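# Place pink fabric piece flat on white template

## Task

Put the small pink piece of fabric down flat on the white template, inside the band bounded by the two blue strips, without shifting the template much, and finish with the gripper no longer touching the fabric.

## Robot and tools

Robot: two arms, left_arm and right_arm, each with a two-finger gripper. The fingers extend along the gripper's +z axis and close along its y axis. A camera stand sits behind the arms. Base poses in the scene frame: left_arm at (+0.002, +0.229, +0.030) m, quat_wxyz (+1.000, 0, 0, +0.004); right_arm at (-0.011, -0.348, +0.007) m, quat_wxyz (+1.000, 0, 0, -0.019).

Frame: the scene frame has its origin at table-top height, halfway between the nominal bases. +x points out over the table, +z up, and left_arm is on the +y side (this has nothing to do with which side of an image it appears on). Reported hand positions and orientations, velocities and targets all use this frame. Offsets use its axes, and a rotation offset turns the gripper about its Hand target position. Reported values can be a few cm off, more when the arm is stretched far.

Row layout (used by both execute_actions and move): a single list of 14 numbers in [-1, 1] covering both arms. Order: left_arm dx, dy, dz, rx, ry, rz, opening, then right_arm dx, dy, dz, rx, ry, rz, opening. dx..rz are offsets from that arm's Hand target as it stood when the action or move began, not a pose. Scale: 1.0 = 0.6 m for dx, dy, dz and 180 degrees for the rotation vector rx, ry, rz. If the length of dx, dy, dz exceeds 1.0, it may be shortened along its line. Opening, by contrast, is absolute: +1 fully open (about 87 mm between pads), +0.5 about 69 mm, 0 about 43 mm, -0.5 about 18 mm, -1 closed. A 0 in the opening slot is a real command, so to leave a gripper alone, repeat its current command (see Tool commands). Six zeros in an arm's pose slots re-request its current Hand target.

execute_actions(actions, cameras): actions is a list of actions. Each action is a table of up to 15 rows, one per 1/30 s step. A shorter table repeats its last row until 15 steps are done. Every row in an action counts from the start pose of that action, so sending the same offset again moves further. cameras: a list of names, ["all"], or []. When omitted, images come only if actions is empty. An unknown name voids the call.

move(target, speed, blend, opening_speed, blocking, cameras): drives each gripper in a straight line. target is one 14-number row, or a list of up to 15 rows. All rows count from the same starting Hand targets, not from one another. speed: top speed in m/s, 0.002 to 2.9, default 0.25; rotation is capped at twice that in rad/s. Give one value, or one per target. blend: corner rounding in metres for lists; 0 makes it stop at each point. opening_speed: rate of change on the -1..+1 scale per second, at least 0.2. blocking=false returns after about 0.5 s while the motion carries on. Moves are capped at 10 s and do not avoid obstacles or the other arm. Faster moves lag, stray and strike harder. The result ends with a "move:" line giving the outcome (done, off_target, moving, held, fault) plus the limits that applied (limits=paced: the pose was clipped; limits=held: steps were withheld). An arm reported as done is at rest within 10 mm and 2 degrees of its target. That does not tell you whether it is touching something.

wait(seconds): 0 to 10 s. Arms keep their last command, and a running move continues. stop(): brakes a running move; fast moves need distance to stop. zoom_image(camera, region): region is [x0, y0, x1, y1] in pixels of that camera's latest image, at most 504 by 504. finished_scene(scene): ends the current scene, given its number (1 or 2). It is final.

Cameras (all 896x504): cam_head_left, cam_head_right, cam_high, cam_low, cam_left_wrist, cam_right_wrist.

Reading results: end_effector_position (m, the point between the pads) and end_effector_quat_wxyz. Hand target is the last commanded pose after clipping; the next offsets start from it. The controller clips commanded orientation to within 40 degrees of the measured one. Grippers often rest short of the target, or low and tilted, because of friction and weight. Waiting does not close that gap, but another command does; if the gap persists, send the missing distance as an offset. Check position and tilt after each move. grip_measured is on the same scale as opening. To grip, command about 0.04 below the reading at first contact. A sheet thinner than about 1 mm gets proportionally less force. Joint positions list the gripper last, on a 0 (closed) to 1 (open) scale. Joint velocities may show "within noise". Joint torques include the arm's own weight; numbers 1 to 3 wrap at ±28 N m. Joint ranges in rad: waist -2.618..3.054, shoulder 0..3.142, elbow 0..3.142 (straight at 2.901), wrist pitch and yaw -1.571..1.571, wrist roll -2.094..2.094.

Heat: holding loads, stretching out or pushing against something warms motors. MOTOR HOT appears at 75 °C. At 90 °C an OVER-TEMPERATURE FAULT folds that arm away for good, and at 100 °C the arm goes limp.

Avoid: objects leaving the table, dropping or releasing anything that is still moving, hitting fixed or heavy objects, hard presses, and letting the arms or grippers touch each other. The clearance check does not protect the grippers or wrist cameras. Do not run a path close by an arm's own base; go around it. To end a push, command the target back past the gripper.

Each tool is called after "Request:" as a command line: name --argument value for each argument, lists and objects as JSON in quotes; but a table of rows of numbers goes row by row, as --pt "numbers of a row", without its own name.

## Session

Request:
execute_actions --actions '[]'

Scene clock: 0.00 s.
left_arm: end_effector_position=(+0.2864, +0.0944, +0.3660) grip_measured=+1.000 end_effector_quat_wxyz=(+0.603, -0.155, +0.748, -0.229) | right_arm: end_effector_position=(+0.3230, -0.2084, +0.1640) grip_measured=+0.971 end_effector_quat_wxyz=(+0.442, -0.040, +0.870, +0.214)
Joint positions: left_arm=[-0.619 0.855 1.029 -0.362 -0.446 -0.65 1] | right_arm=[0.309 1.198 0.799 -0.157 -0.192 0.287 0.985]
Joint velocities: within noise
Joint torques (N m): no reading
Motor temperatures (°C): left_arm=[30 31 31 29 30 27 31] | right_arm=[29 34 32 28 26 28 27]
Heat: left arm: 31 °C; right arm: 34 °C.
Hand target: left_arm +0.2861, +0.0945, +0.3694; +0.604, -0.156, +0.746, -0.232 | right_arm +0.3258, -0.2076, +0.1719; +0.451, -0.041, +0.865, +0.216
Tool commands: left_gripper/opening=+1.0 right_gripper/opening=+1.0

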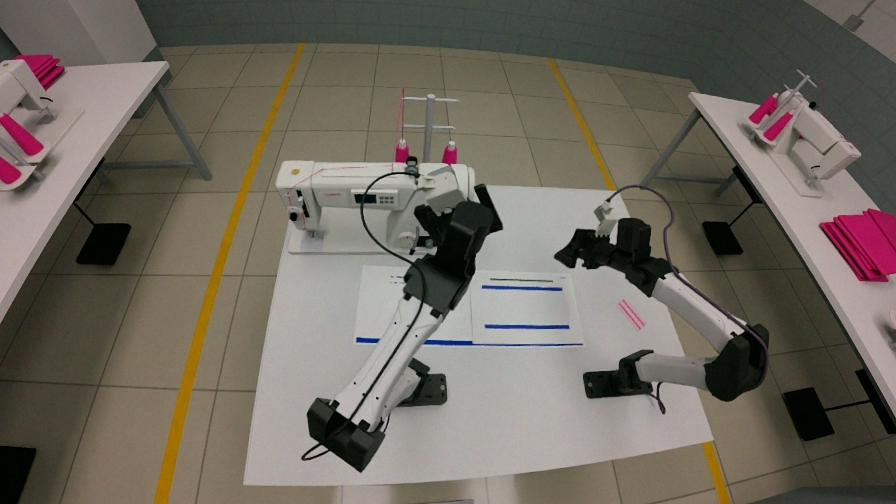

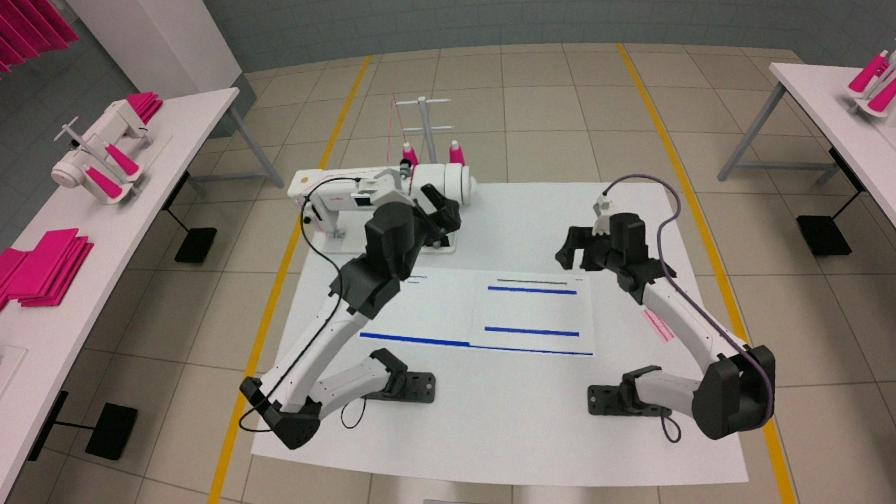

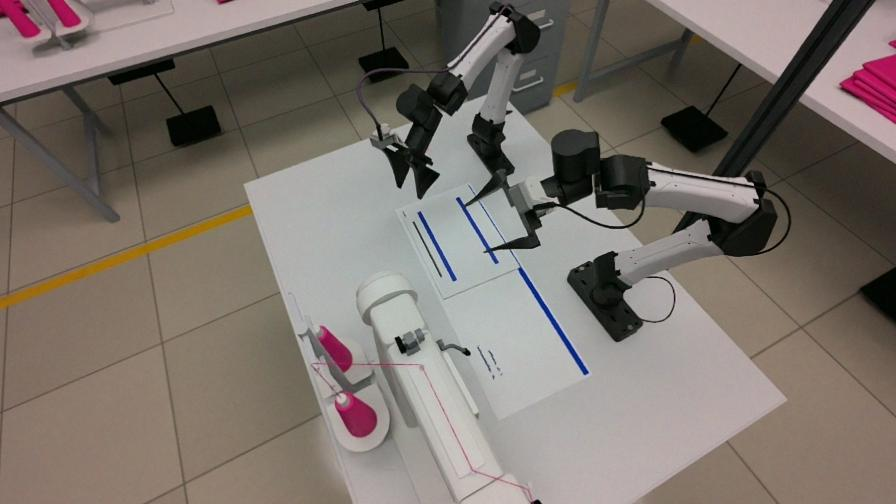

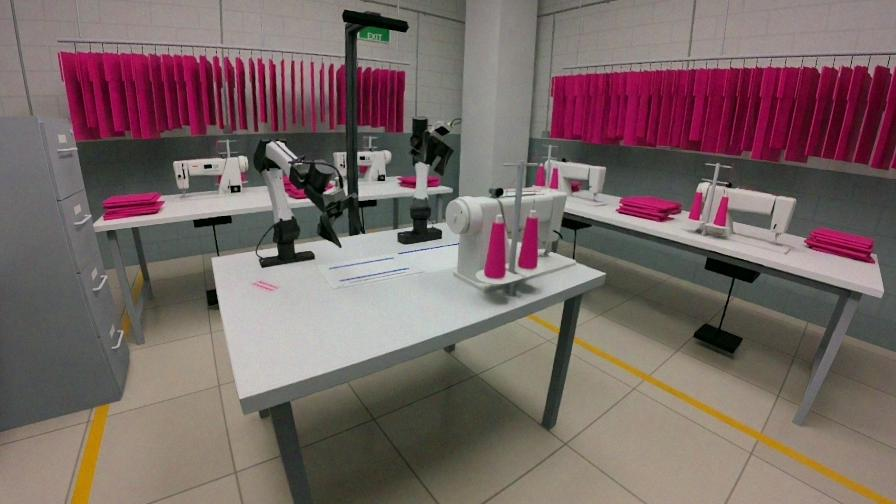

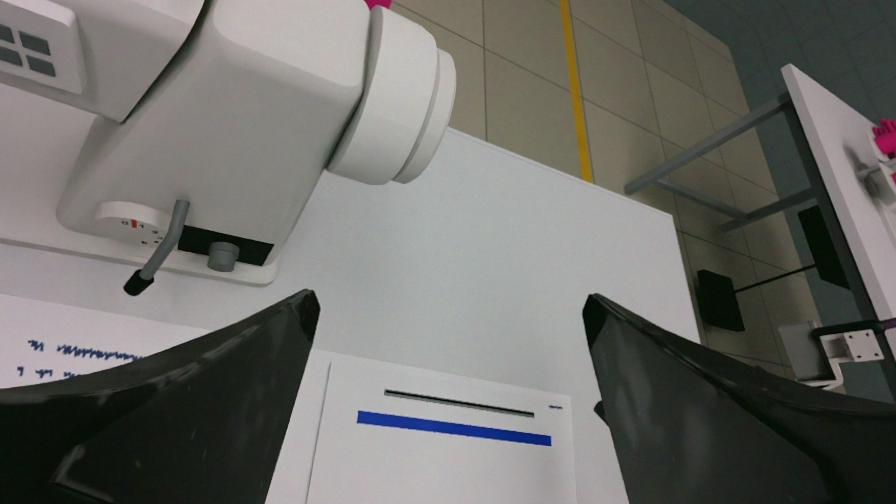

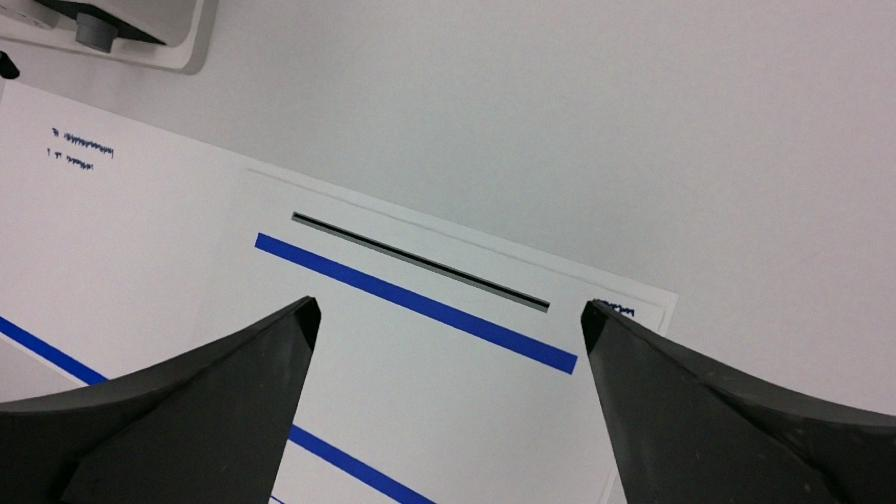

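Request:
move --target '[0,0,0,0,0,0,1,-0.185,-0.42,-0.053,-0.115,0.314,-0.0827,1]' --cameras '["cam_right_wrist"]' --speed 0.4

Scene clock: 5.37 s.
left_arm: end_effector_position=(+0.2864, +0.0944, +0.3660) grip_measured=+1.000 end_effector_quat_wxyz=(+0.603, -0.155, +0.748, -0.229) | right_arm: end_effector_position=(+0.2156, -0.4545, +0.1353) grip_measured=+0.971 end_effector_quat_wxyz=(+0.006, +0.100, +0.995, +0.007)
Joint positions: left_arm=[-0.619 0.855 1.029 -0.362 -0.446 -0.65 1] | right_arm=[-0.379 1.634 1.398 -1.327 -0.018 -0.216 0.985]
Joint torques (N m): left_arm=[-0.14 -1.47 6.68 1.78 -0.04 0.05] | right_arm=[-0.54 -5.46 8.49 0.31 0.15 -0.07]
Heat: left arm: 31 °C; right arm: 34 °C.
Hand target: left_arm +0.2861, +0.0945, +0.3694; +0.604, -0.156, +0.746, -0.232 | right_arm +0.2148, -0.4595, +0.1400; +0.000, +0.095, +0.995, +0.000
Off the commanded pose: left_arm 0.003 m, 0 deg | right_arm 0.007 m, 1 deg.
move: done
Images, in order (width x height): cam_right_wrist 896x504.

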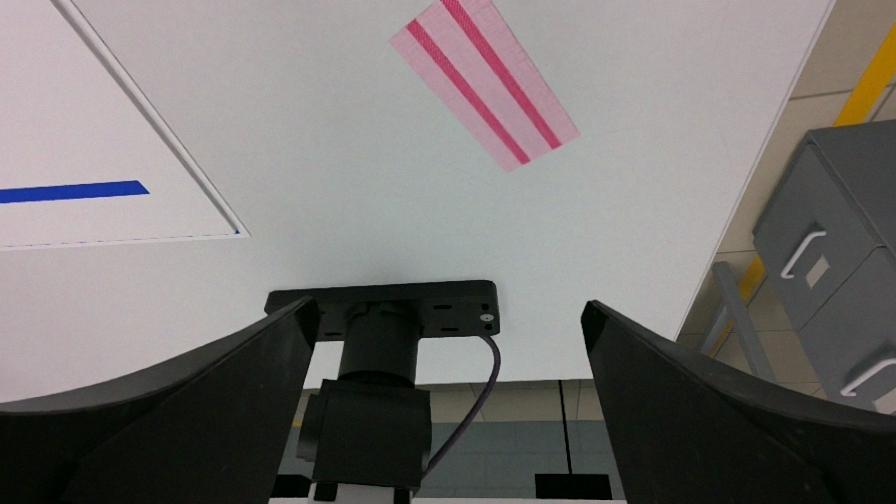

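Request:
move --target '[0,0,0,0,0,0,1,0.03,0.003,-0.14,0,0,-0.286,-0.26]' --cameras '["cam_right_wrist"]' --speed 0.3

Scene clock: 26.00 s.
left_arm: end_effector_position=(+0.2864, +0.0944, +0.3660) grip_measured=+1.000 end_effector_quat_wxyz=(+0.603, -0.155, +0.748, -0.229) | right_arm: end_effector_position=(+0.2366, -0.4552, +0.0617) grip_measured=-0.260 end_effector_quat_wxyz=(+0.008, +0.509, +0.860, +0.009)
Joint positions: left_arm=[-0.619 0.855 1.029 -0.362 -0.446 -0.65 1] | right_arm=[-0.466 1.712 1.187 -1.029 -0.017 0.566 0.37]
Joint torques (N m): left_arm=[-0.12 -1.48 6.69 1.78 -0.05 0.05] | right_arm=[-0.53 -5.91 4.62 0.65 0.21 0.26]
Motor temperatures (°C): left_arm=[30 31 33 32 30 27 31] | right_arm=[29 35 37 28 26 28 27]
Heat: left arm: 33 °C; right arm: 37 °C.
Hand target: left_arm +0.2861, +0.0945, +0.3694; +0.604, -0.156, +0.746, -0.232 | right_arm +0.2328, -0.4577, +0.0561; +0.000, +0.518, +0.855, +0.000
Off the commanded pose: left_arm 0.003 m, 0 deg | right_arm 0.007 m, 2 deg.
move: done
Images, in order (width x height): cam_right_wrist 896x504.

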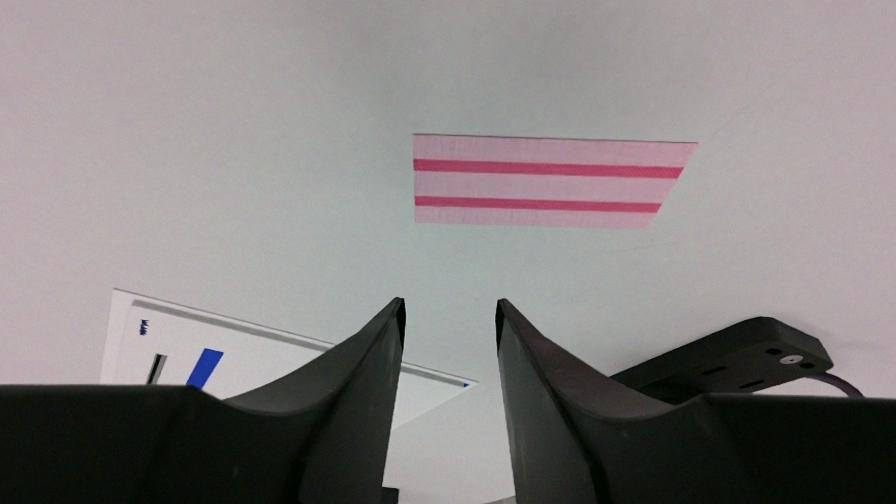

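Request:
move --target '[0,0,0,0,0,0,1,0.002,0.005,-0.08,0,0,0,-0.26]' --cameras '["cam_right_wrist"]' --speed 0.1

Scene clock: 33.17 s.
left_arm: end_effector_position=(+0.2864, +0.0944, +0.3660) grip_measured=+1.000 end_effector_quat_wxyz=(+0.603, -0.155, +0.748, -0.229) | right_arm: end_effector_position=(+0.2370, -0.4550, +0.0132) grip_measured=-0.260 end_effector_quat_wxyz=(+0.007, +0.514, +0.858, +0.009)
Joint positions: left_arm=[-0.619 0.855 1.029 -0.362 -0.446 -0.65 1] | right_arm=[-0.466 1.784 1.065 -0.837 -0.017 0.577 0.37]
Joint torques (N m): left_arm=[-0.14 -1.48 6.68 1.78 -0.05 0.05] | right_arm=[0.27 -6.19 4.4 0.66 0.21 0.26]
Heat: left arm: 33 °C; right arm: 36 °C.
Hand target: left_arm +0.2861, +0.0945, +0.3694; +0.604, -0.156, +0.746, -0.232 | right_arm +0.2340, -0.4548, +0.0081; +0.001, +0.518, +0.855, +0.000
Off the commanded pose: left_arm 0.003 m, 0 deg | right_arm 0.006 m, 1 deg.
move: done
Images, in order (width x height): cam_right_wrist 896x504.

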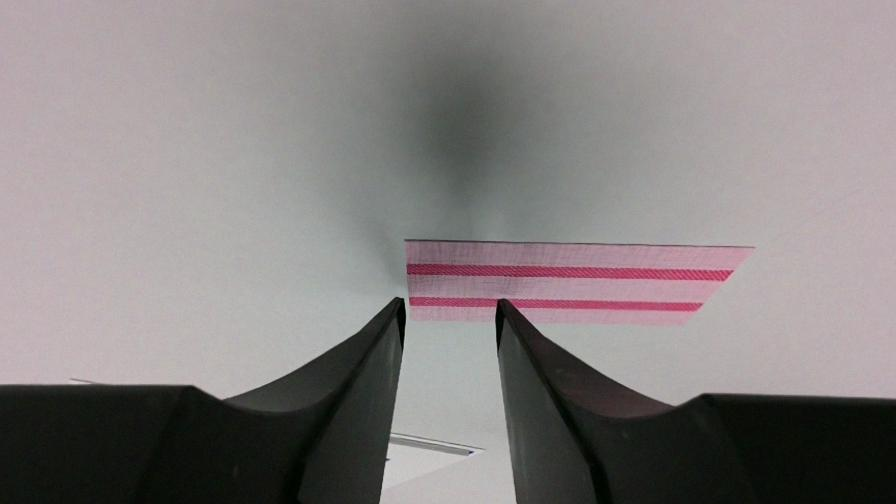

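Request:
move --target '[0,0,0,0,0,0,1,0.003,0.002,-0.0165,0,0,0,-0.26]' --cameras '["cam_right_wrist"]' --speed 0.05

Request:
zoom_image --camera "cam_right_wrist" --region '[360, 220, 560, 340]'

Scene clock: 36.10 s.
left_arm: end_effector_position=(+0.2864, +0.0944, +0.3660) grip_measured=+1.000 end_effector_quat_wxyz=(+0.603, -0.155, +0.748, -0.229) | right_arm: end_effector_position=(+0.2376, -0.4548, +0.0066) grip_measured=-0.260 end_effector_quat_wxyz=(+0.006, +0.515, +0.857, +0.008)
Joint positions: left_arm=[-0.619 0.855 1.029 -0.362 -0.446 -0.65 1] | right_arm=[-0.464 1.799 1.054 -0.813 -0.016 0.582 0.37]
Joint torques (N m): left_arm=[-0.13 -1.47 6.69 1.78 -0.05 0.05] | right_arm=[0.68 -5.53 3.86 0.81 0.22 0.29]
Heat: left arm: 33 °C; right arm: 36 °C.
Hand target: left_arm +0.2861, +0.0945, +0.3694; +0.604, -0.156, +0.746, -0.232 | right_arm +0.2359, -0.4536, -0.0018; +0.001, +0.518, +0.855, +0.000
Off the commanded pose: left_arm 0.003 m, 0 deg | right_arm 0.009 m, 1 deg.
move: done
Images, in order (width x height): cam_right_wrist 896x504.

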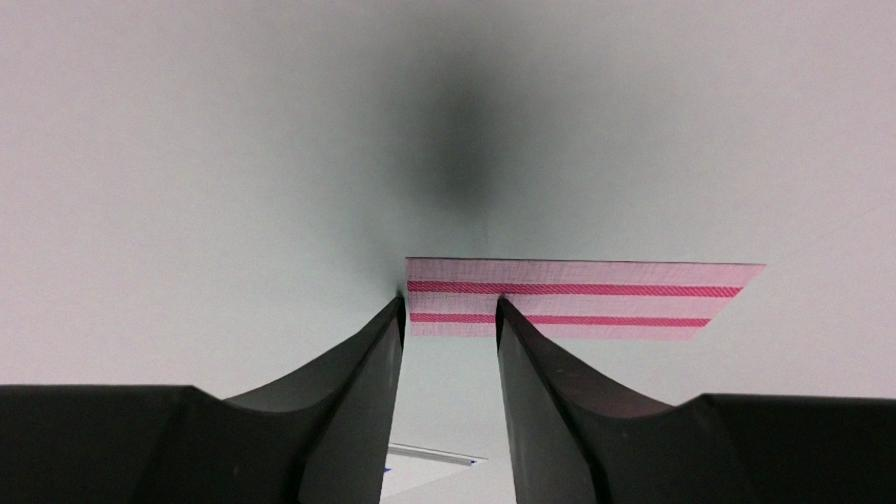

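Scaled by 2.520 from the camera's 896x504 image, which has a finer 1280x720 frame.

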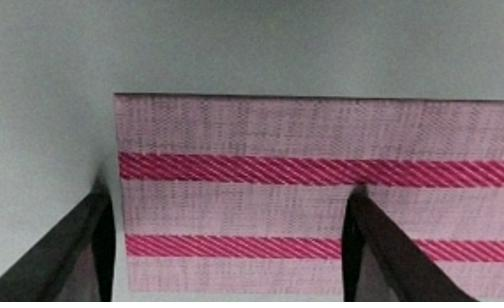

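Request:
move --pt "0 0 0 0 0 0 1 0 0 -0.015 0 0 0 -0.26" --pt "0 0 0 0 0 0 1 0 0 -0.015 0 0 0 -0.75" --cameras '["cam_right_wrist"]' --speed 0.05 --opening_speed 0.4

Request:
zoom_image --camera "cam_right_wrist" --region '[360, 220, 560, 340]'

Scene clock: 40.07 s.
left_arm: end_effector_position=(+0.2864, +0.0944, +0.3660) grip_measured=+1.000 end_effector_quat_wxyz=(+0.603, -0.155, +0.748, -0.229) | right_arm: end_effector_position=(+0.2362, -0.4544, +0.0061) grip_measured=-0.750 end_effector_quat_wxyz=(+0.004, +0.517, +0.856, +0.007)
Joint positions: left_arm=[-0.619 0.855 1.029 -0.362 -0.446 -0.65 1] | right_arm=[-0.464 1.799 1.051 -0.815 -0.014 0.585 0.125]
Joint torques (N m): left_arm=[-0.1 -1.44 6.69 1.78 -0.05 0.05] | right_arm=[0.69 -4.03 2.41 1.23 0.2 0.23]
Heat: left arm: 33 °C; right arm: 36 °C.
Hand target: left_arm +0.2861, +0.0945, +0.3694; +0.604, -0.156, +0.746, -0.232 | right_arm +0.2358, -0.4536, -0.0108; +0.001, +0.518, +0.855, +0.000
Off the commanded pose: left_arm 0.003 m, 0 deg | right_arm 0.017 m, 1 deg.
move: off_target (right_arm); target 2's new opening was sent with right_arm's hand 0.017 m and 1 deg from that target
Images, in order (width x height): cam_right_wrist 896x504.

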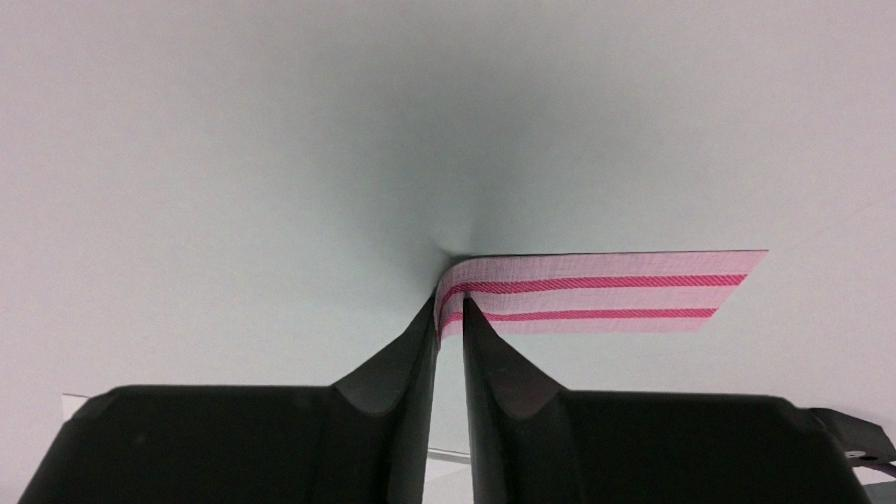

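Scaled by 2.520 from the camera's 896x504 image, which has a finer 1280x720 frame.

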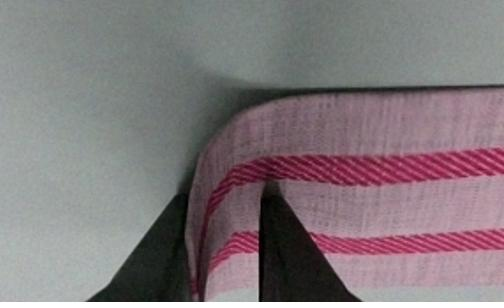

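Request:
move --pt "0 0 0 0 0 0 1 0 0 0 0 0 0 -1" --pt "0 0 0 0 0 0 1 0 0 0.03 0 0 0 -1" --cameras '["cam_right_wrist"]' --speed 0.05 --opening_speed 0.4

Request:
zoom_image --camera "cam_right_wrist" --region '[360, 220, 560, 340]'

Scene clock: 44.93 s.
left_arm: end_effector_position=(+0.2864, +0.0944, +0.3660) grip_measured=+1.000 end_effector_quat_wxyz=(+0.603, -0.155, +0.748, -0.229) | right_arm: end_effector_position=(+0.2346, -0.4520, +0.0064) grip_measured=-1.000 end_effector_quat_wxyz=(-0.001, +0.518, +0.855, +0.011)
Joint positions: left_arm=[-0.619 0.855 1.029 -0.362 -0.446 -0.65 1] | right_arm=[-0.464 1.799 1.051 -0.824 -0.021 0.587 0]
Joint torques (N m): left_arm=[-0.12 -1.48 6.69 1.79 -0.05 0.05] | right_arm=[0.69 -7.12 5.96 0.5 0.28 0.23]
Heat: left arm: 34 °C; right arm: 36 °C.
Hand target: left_arm +0.2861, +0.0945, +0.3694; +0.604, -0.156, +0.746, -0.232 | right_arm +0.2358, -0.4536, +0.0071; +0.000, +0.518, +0.855, +0.000
Off the commanded pose: left_arm 0.003 m, 0 deg | right_arm 0.002 m, 1 deg.
move: done
Images, in order (width x height): cam_right_wrist 896x504.

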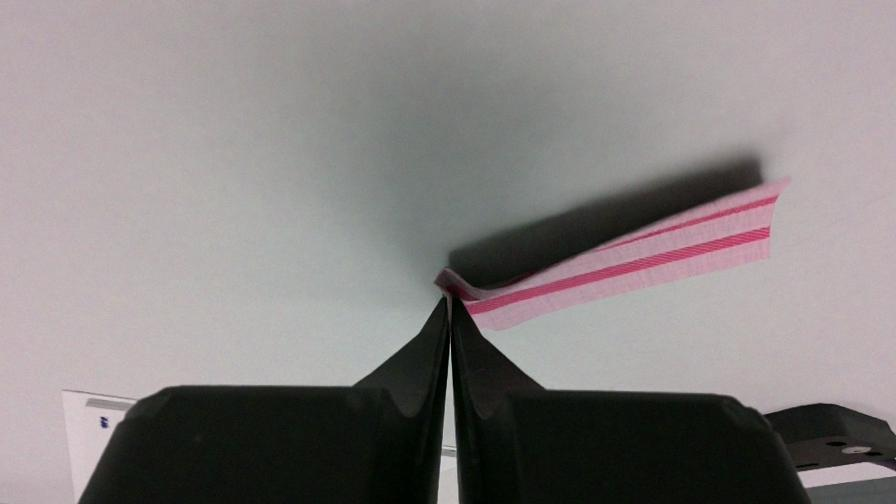

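Scaled by 2.520 from the camera's 896x504 image, which has a finer 1280x720 frame.

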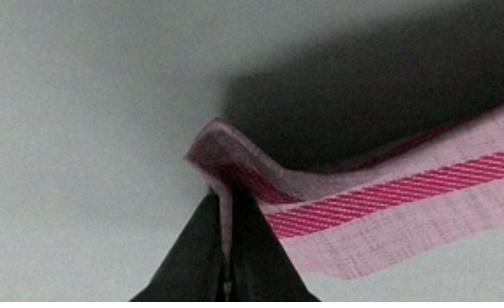

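Request:
move --pt "0 0 0 0 0 0 1 0 0 0.07 0 0 0 -1" --pt "0 0 0 0 0 0 1 0.005 0.616 0.105 0 0 0.322 -1" --cameras '["cam_right_wrist","cam_low","cam_high"]' --speed '[0.1,0.25]' --blend '[0.02,0]'

Request:
zoom_image --camera "cam_low" --region '[310, 210, 450, 300]'

Scene clock: 53.00 s.
left_arm: end_effector_position=(+0.2864, +0.0944, +0.3660) grip_measured=+1.000 end_effector_quat_wxyz=(+0.603, -0.155, +0.748, -0.229) | right_arm: end_effector_position=(+0.2359, -0.0824, +0.0693) grip_measured=-1.000 end_effector_quat_wxyz=(+0.000, +0.042, +0.999, +0.010)
Joint positions: left_arm=[-0.619 0.855 1.029 -0.362 -0.446 -0.65 1] | right_arm=[0.769 2.029 1.635 -1.162 -0.014 0.817 0]
Joint torques (N m): left_arm=[-0.13 -1.47 6.71 1.78 -0.04 0.05] | right_arm=[-0.17 -8.21 8.43 0.28 0.21 0.01]
Heat: left arm: 34 °C; right arm: 37 °C.
Hand target: left_arm +0.2861, +0.0945, +0.3694; +0.604, -0.156, +0.746, -0.232 | right_arm +0.2387, -0.0841, +0.0701; +0.000, +0.039, +0.999, +0.000
Off the commanded pose: left_arm 0.003 m, 0 deg | right_arm 0.003 m, 1 deg.
move: done
Images, in order (width x height): cam_high 896x504, cam_low 896x504, cam_right_wrist 896x504.

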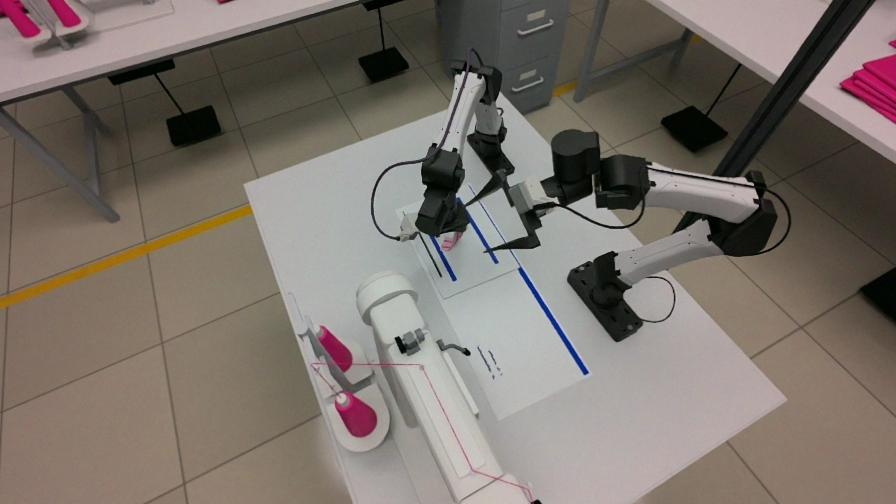

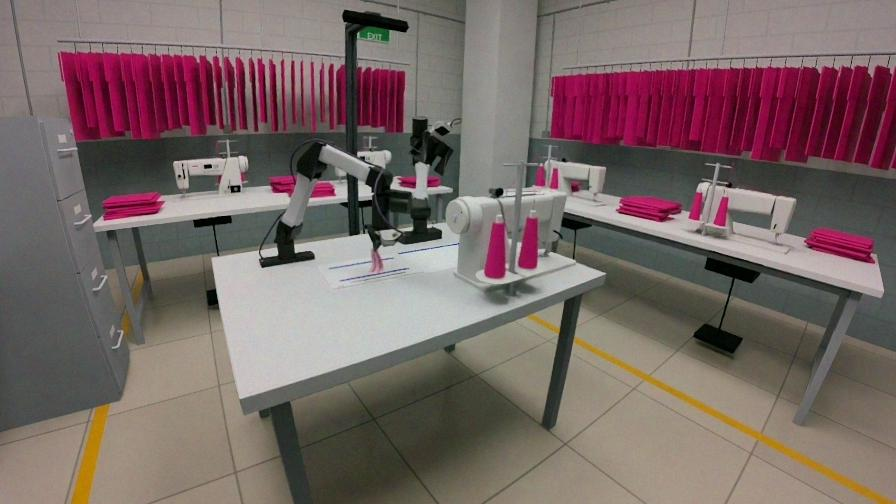

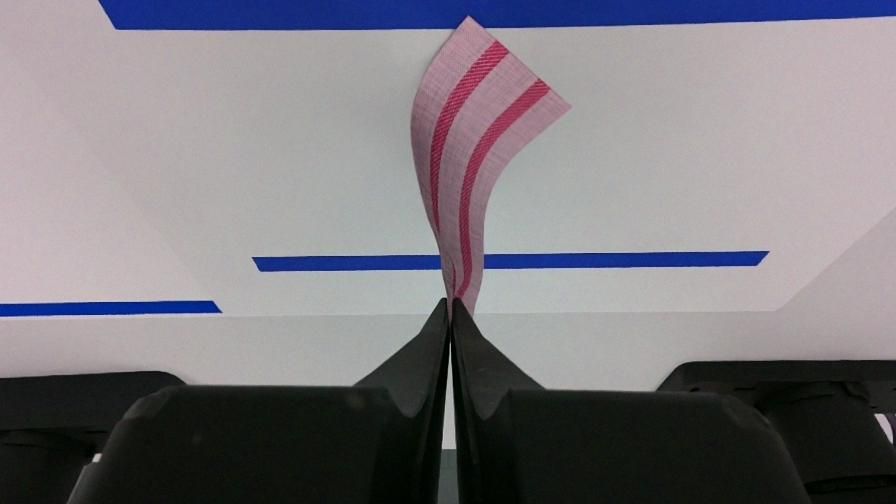

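Scaled by 3.600 from the camera's 896x504 image, which has a finer 1280x720 frame.

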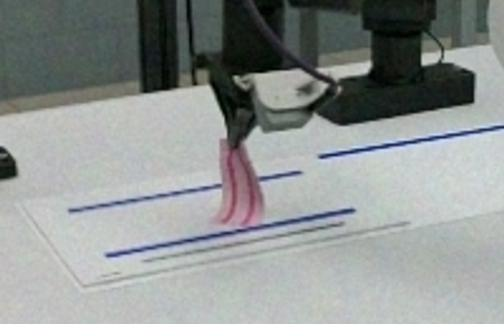

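Request:
move --pt "0 0 0 0 0 0 1 0 0 0.09 0 0 0 -1" --pt "0 0 0 0 0 0 1 0 -0.13 0.09 0 0 0 -1" --cameras '["cam_right_wrist","cam_low"]' --speed '[0.2,0.2]' --blend '[0.02,0]'

Request:
zoom_image --camera "cam_low" --region '[310, 200, 450, 290]'

Scene clock: 60.57 s.
left_arm: end_effector_position=(+0.2864, +0.0944, +0.3660) grip_measured=+1.000 end_effector_quat_wxyz=(+0.603, -0.155, +0.748, -0.229) | right_arm: end_effector_position=(+0.2421, -0.1573, +0.1168) grip_measured=-1.000 end_effector_quat_wxyz=(-0.008, +0.046, +0.999, +0.001)
Joint positions: left_arm=[-0.619 0.855 1.029 -0.362 -0.446 -0.65 1] | right_arm=[0.598 1.877 1.609 -1.315 -0.01 0.653 0]
Joint torques (N m): left_arm=[-0.13 -1.46 6.69 1.78 -0.05 0.05] | right_arm=[-0.08 -11.69 4.66 0.43 0.15 -0.06]
Heat: left arm: 34 °C; right arm: 39 °C.
Hand target: left_arm +0.2861, +0.0945, +0.3694; +0.604, -0.156, +0.746, -0.232 | right_arm +0.2388, -0.1621, +0.1241; +0.001, +0.039, +0.999, +0.000
Off the commanded pose: left_arm 0.003 m, 0 deg | right_arm 0.009 m, 1 deg.
move: done
Images, in order (width x height): cam_low 896x504, cam_right_wrist 896x504.

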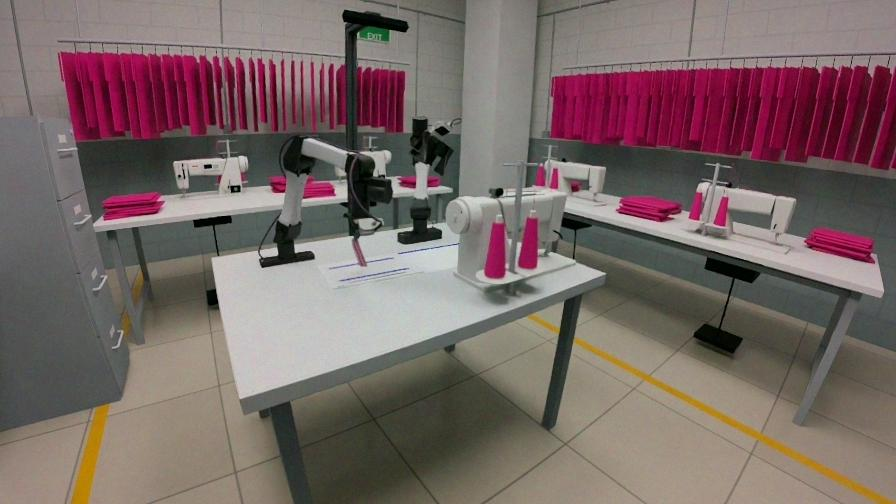

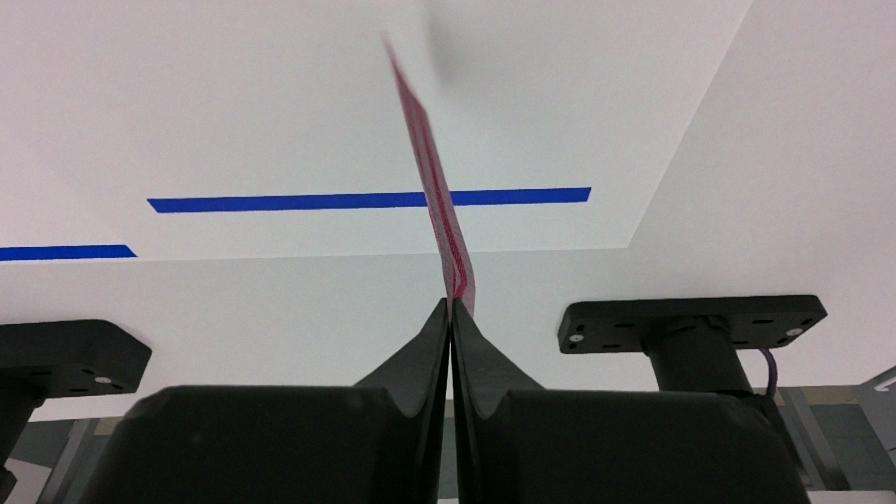

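Scaled by 3.600 from the camera's 896x504 image, which has a finer 1280x720 frame.

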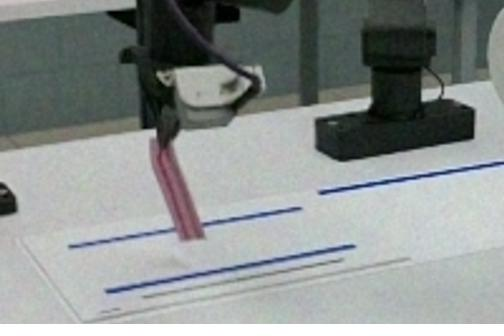

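Request:
move --pt "0 0 0 0 0 0 1 0 0.122 -0.003 0 0 0 -1" --pt "0 0 0 0 0 0 1 0 0.107 -0.043 0 0 0 -1" --pt "0 0 0 0 0 0 1 0 0.053 -0.078 0 0 0 -1" --pt "0 0 0 0 0 0 1 0 0.0185 -0.132 0 0 0 -1" --pt "0 0 0 0 0 0 1 0 0.0035 -0.174 0 0 0 -1" --cameras '["cam_right_wrist","cam_low"]' --speed '[0.15,0.1,0.1,0.1,0.1]' --blend '[0.005,0.005,0.01,0.01,0]'

Request:
zoom_image --camera "cam_low" --region '[310, 200, 450, 290]'

Scene clock: 73.93 s.
left_arm: end_effector_position=(+0.2864, +0.0944, +0.3660) grip_measured=+1.000 end_effector_quat_wxyz=(+0.603, -0.155, +0.748, -0.229) | right_arm: end_effector_position=(+0.2366, -0.1565, +0.0146) grip_measured=-1.000 end_effector_quat_wxyz=(-0.011, +0.043, +0.999, -0.002)
Joint positions: left_arm=[-0.619 0.855 1.029 -0.362 -0.446 -0.65 1] | right_arm=[0.609 1.956 1.298 -0.933 -0.01 0.658 0]
Joint torques (N m): left_arm=[-0.13 -1.46 6.67 1.78 -0.04 0.05] | right_arm=[-0.53 -11.38 4.23 0.56 0.16 -0.06]
Motor temperatures (°C): left_arm=[30 31 34 33 30 27 31] | right_arm=[29 44 36 28 26 28 28]
Heat: left arm: 34 °C; right arm: 44 °C.
Hand target: left_arm +0.2861, +0.0945, +0.3694; +0.604, -0.156, +0.746, -0.232 | right_arm +0.2388, -0.1600, +0.0198; +0.001, +0.039, +0.999, +0.000
Off the commanded pose: left_arm 0.003 m, 0 deg | right_arm 0.007 m, 1 deg.
move: done
Images, in order (width x height): cam_low 896x504, cam_right_wrist 896x504.

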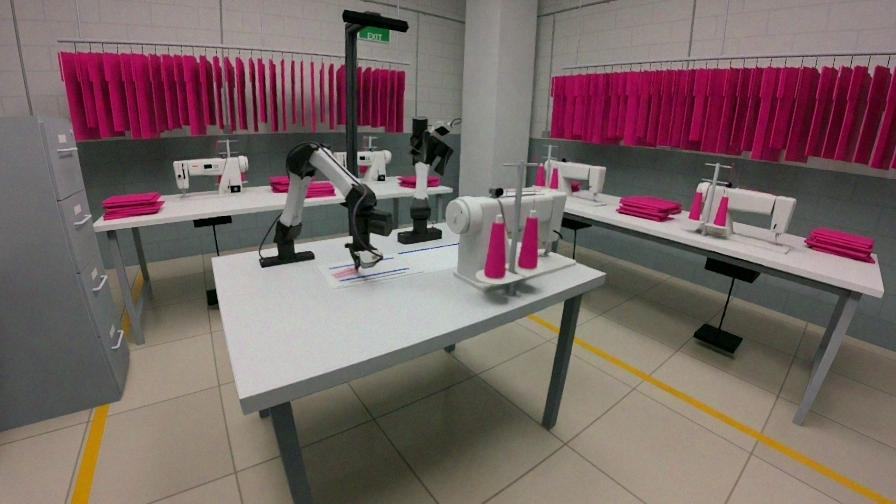

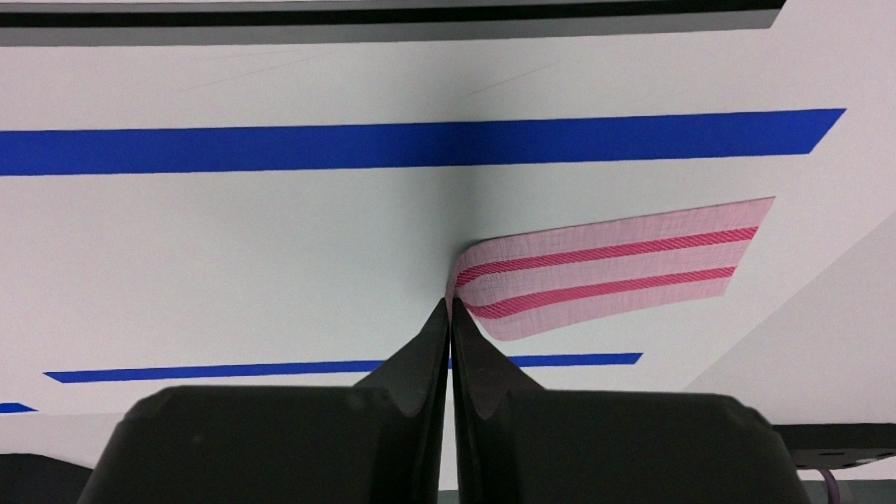

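Scaled by 3.600 from the camera's 896x504 image, which has a finer 1280x720 frame.

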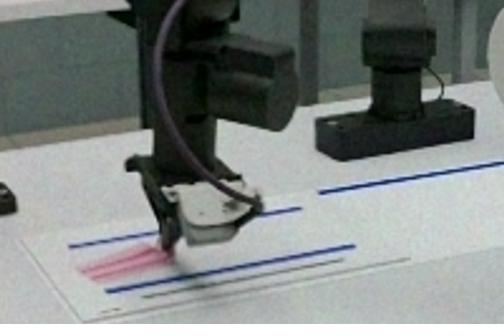

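Request:
move --target '[0,0,0,0,0,0,1,0.002,0.152,0,0,0,0,-1]' --cameras '["cam_right_wrist"]' --speed 0.08

Scene clock: 78.80 s.
left_arm: end_effector_position=(+0.2864, +0.0944, +0.3660) grip_measured=+1.000 end_effector_quat_wxyz=(+0.603, -0.155, +0.748, -0.229) | right_arm: end_effector_position=(+0.2387, -0.0696, +0.0194) grip_measured=-1.000 end_effector_quat_wxyz=(+0.002, +0.033, +0.999, +0.009)
Joint positions: left_arm=[-0.619 0.855 1.029 -0.362 -0.446 -0.65 1] | right_arm=[0.791 2.116 1.564 -1.003 -0.01 0.821 0]
Joint torques (N m): left_arm=[-0.12 -1.47 6.69 1.78 -0.04 0.05] | right_arm=[0.17 -8.69 8.18 0.3 0.17 0.27]
Heat: left arm: 35 °C; right arm: 44 °C.
Hand target: left_arm +0.2861, +0.0945, +0.3694; +0.604, -0.156, +0.746, -0.232 | right_arm +0.2400, -0.0687, +0.0198; +0.001, +0.039, +0.999, +0.000
Off the commanded pose: left_arm 0.003 m, 0 deg | right_arm 0.002 m, 1 deg.
move: done
Images, in order (width x height): cam_right_wrist 896x504.

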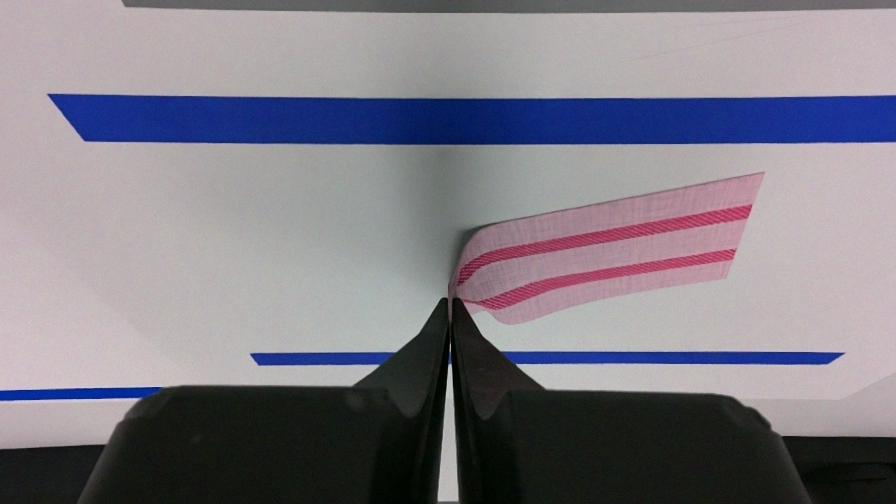

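Request:
move --pt "0 0 0 0 0 0 1 0 0 -0.006 0 0 0 -1" --pt "0 0 0 0 0 0 1 0 0 -0.006 0 0 0 -0.4" --pt "0 0 0 0 0 0 1 0 0 0.07 0 0 0 -0.4" --cameras '["cam_right_wrist","cam_low"]' --speed 0.06 --opening_speed 0.5

Request:
zoom_image --camera "cam_low" --region '[310, 200, 450, 290]'

Request:
zoom_image --camera "cam_right_wrist" --region '[340, 100, 760, 340]'

Scene clock: 86.57 s.
left_arm: end_effector_position=(+0.2864, +0.0944, +0.3660) grip_measured=+1.000 end_effector_quat_wxyz=(+0.603, -0.155, +0.748, -0.229) | right_arm: end_effector_position=(+0.2368, -0.0713, +0.0458) grip_measured=-0.400 end_effector_quat_wxyz=(-0.013, +0.034, +0.999, -0.006)
Joint positions: left_arm=[-0.619 0.855 1.029 -0.362 -0.446 -0.65 1] | right_arm=[0.791 2.122 1.675 -1.151 -0.01 0.821 0.3]
Joint torques (N m): left_arm=[-0.1 -1.47 6.69 1.78 -0.04 0.05] | right_arm=[0.17 -13 8.18 0.19 0.16 0.27]
Heat: left arm: 35 °C; right arm: 44 °C.
Hand target: left_arm +0.2861, +0.0945, +0.3694; +0.604, -0.156, +0.746, -0.232 | right_arm +0.2400, -0.0687, +0.0619; +0.001, +0.039, +0.999, +0.000
Off the commanded pose: left_arm 0.003 m, 0 deg | right_arm 0.016 m, 2 deg.
move: off_target (right_arm)
Images, in order (width x height): cam_low 896x504, cam_right_wrist 896x504.

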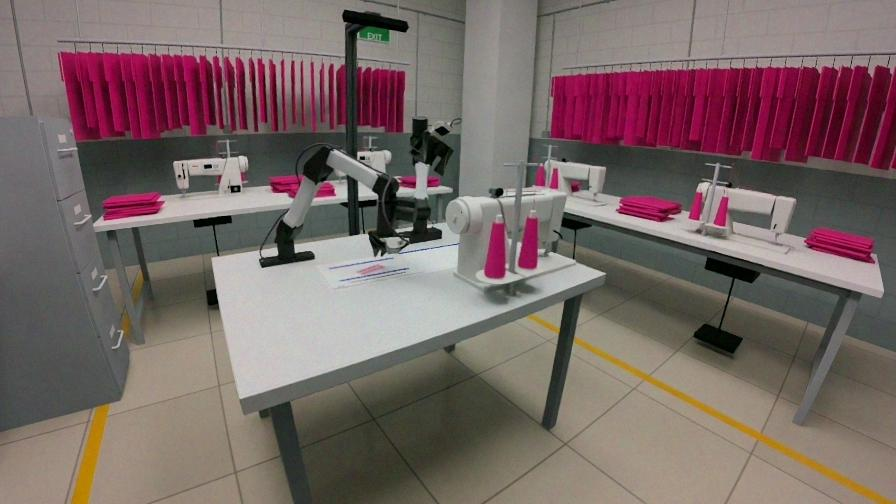

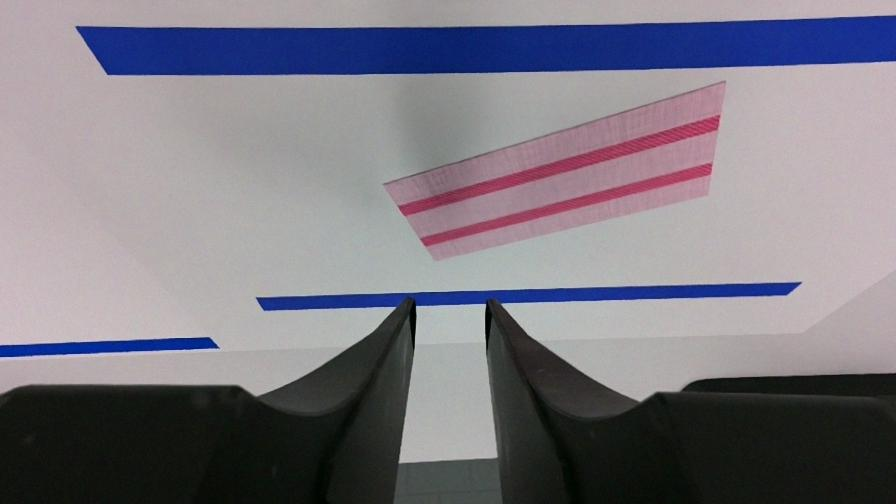

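Scaled by 3.600 from the camera's 896x504 image, which has a finer 1280x720 frame.

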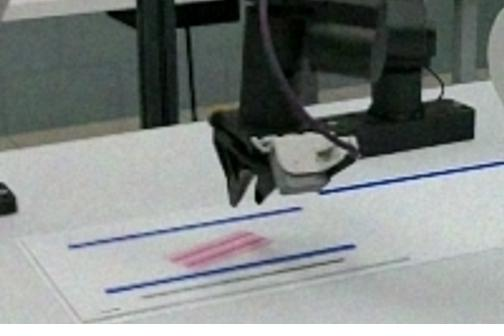

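Scaled by 1.200 from the camera's 896x504 image, which has a finer 1280x720 frame.

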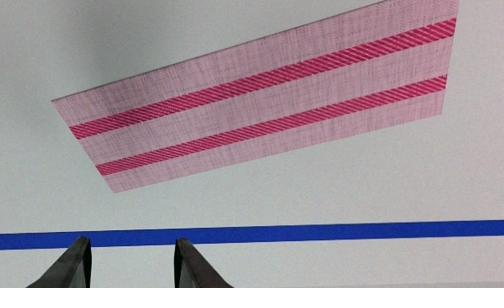

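Request:
move --target '[0,0,0,0,0,0,1,-0.05,-0.25,0.1,0,0,0,-0.4]' --cameras '["cam_right_wrist","cam_head_left","cam_high"]' --speed 0.3

Request:
zoom_image --camera "cam_head_left" --region '[440, 250, 620, 360]'

Scene clock: 90.83 s.
left_arm: end_effector_position=(+0.2864, +0.0944, +0.3660) grip_measured=+1.000 end_effector_quat_wxyz=(+0.603, -0.155, +0.748, -0.229) | right_arm: end_effector_position=(+0.2175, -0.2117, +0.1188) grip_measured=-0.400 end_effector_quat_wxyz=(+0.005, +0.044, +0.999, +0.008)
Joint positions: left_arm=[-0.619 0.855 1.029 -0.362 -0.446 -0.65 1] | right_arm=[0.49 1.665 1.365 -1.255 -0.009 0.541 0.3]
Joint torques (N m): left_arm=[-0.13 -1.44 6.68 1.78 -0.04 0.05] | right_arm=[-0.35 -8.83 4.48 0.32 0.12 -0.06]
Heat: left arm: 35 °C; right arm: 44 °C.
Hand target: left_arm +0.2861, +0.0945, +0.3694; +0.604, -0.156, +0.746, -0.232 | right_arm +0.2099, -0.2187, +0.1218; +0.000, +0.039, +0.999, +0.000
Off the commanded pose: left_arm 0.003 m, 0 deg | right_arm 0.011 m, 1 deg.
move: off_target (right_arm)
Images, in order (width x height): cam_head_left 896x504, cam_high 896x504, cam_right_wrist 896x504.

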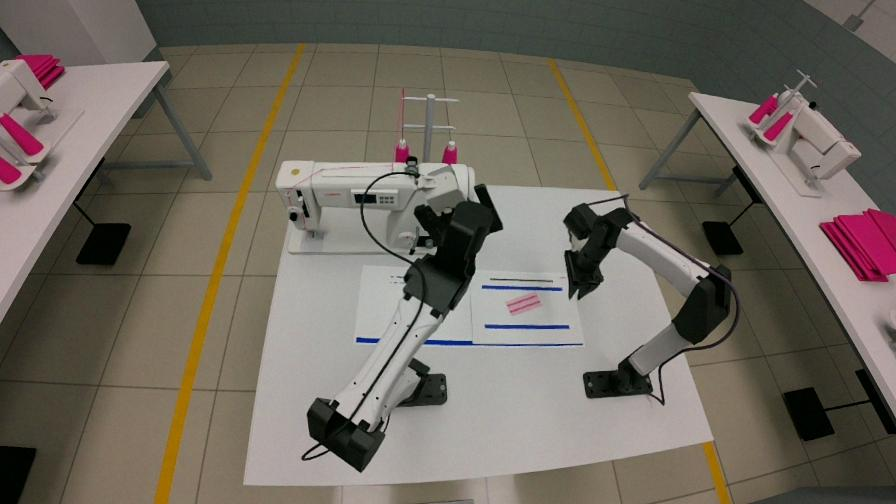

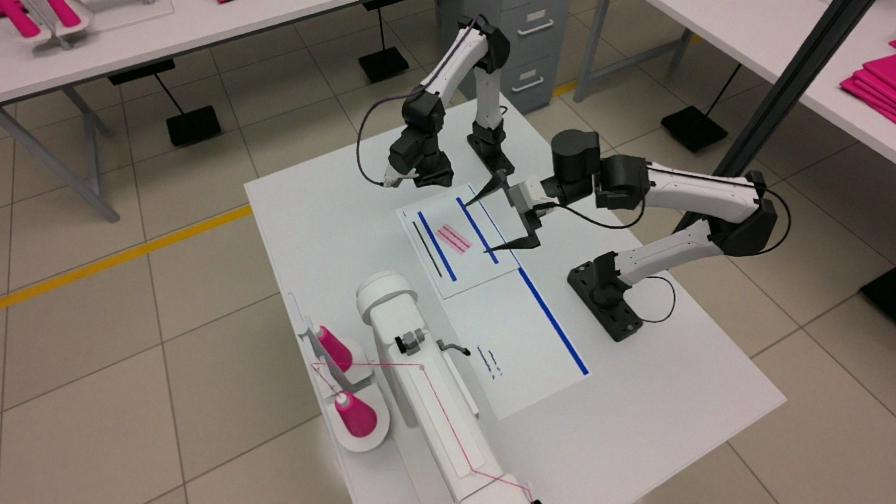

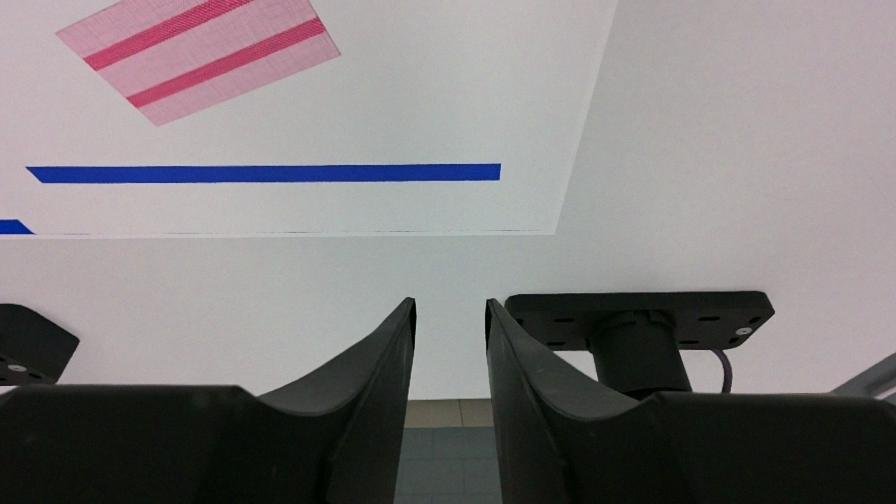

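Scaled by 2.800 from the camera's 896x504 image, which has a finer 1280x720 frame.

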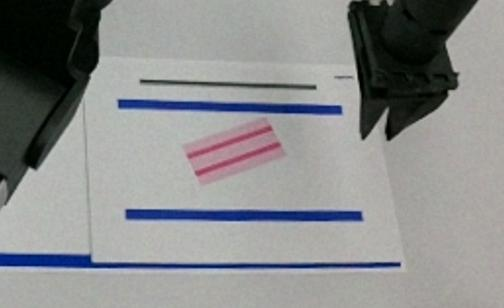

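Request:
finished_scene --scene 2

The scene is finished: the task was done.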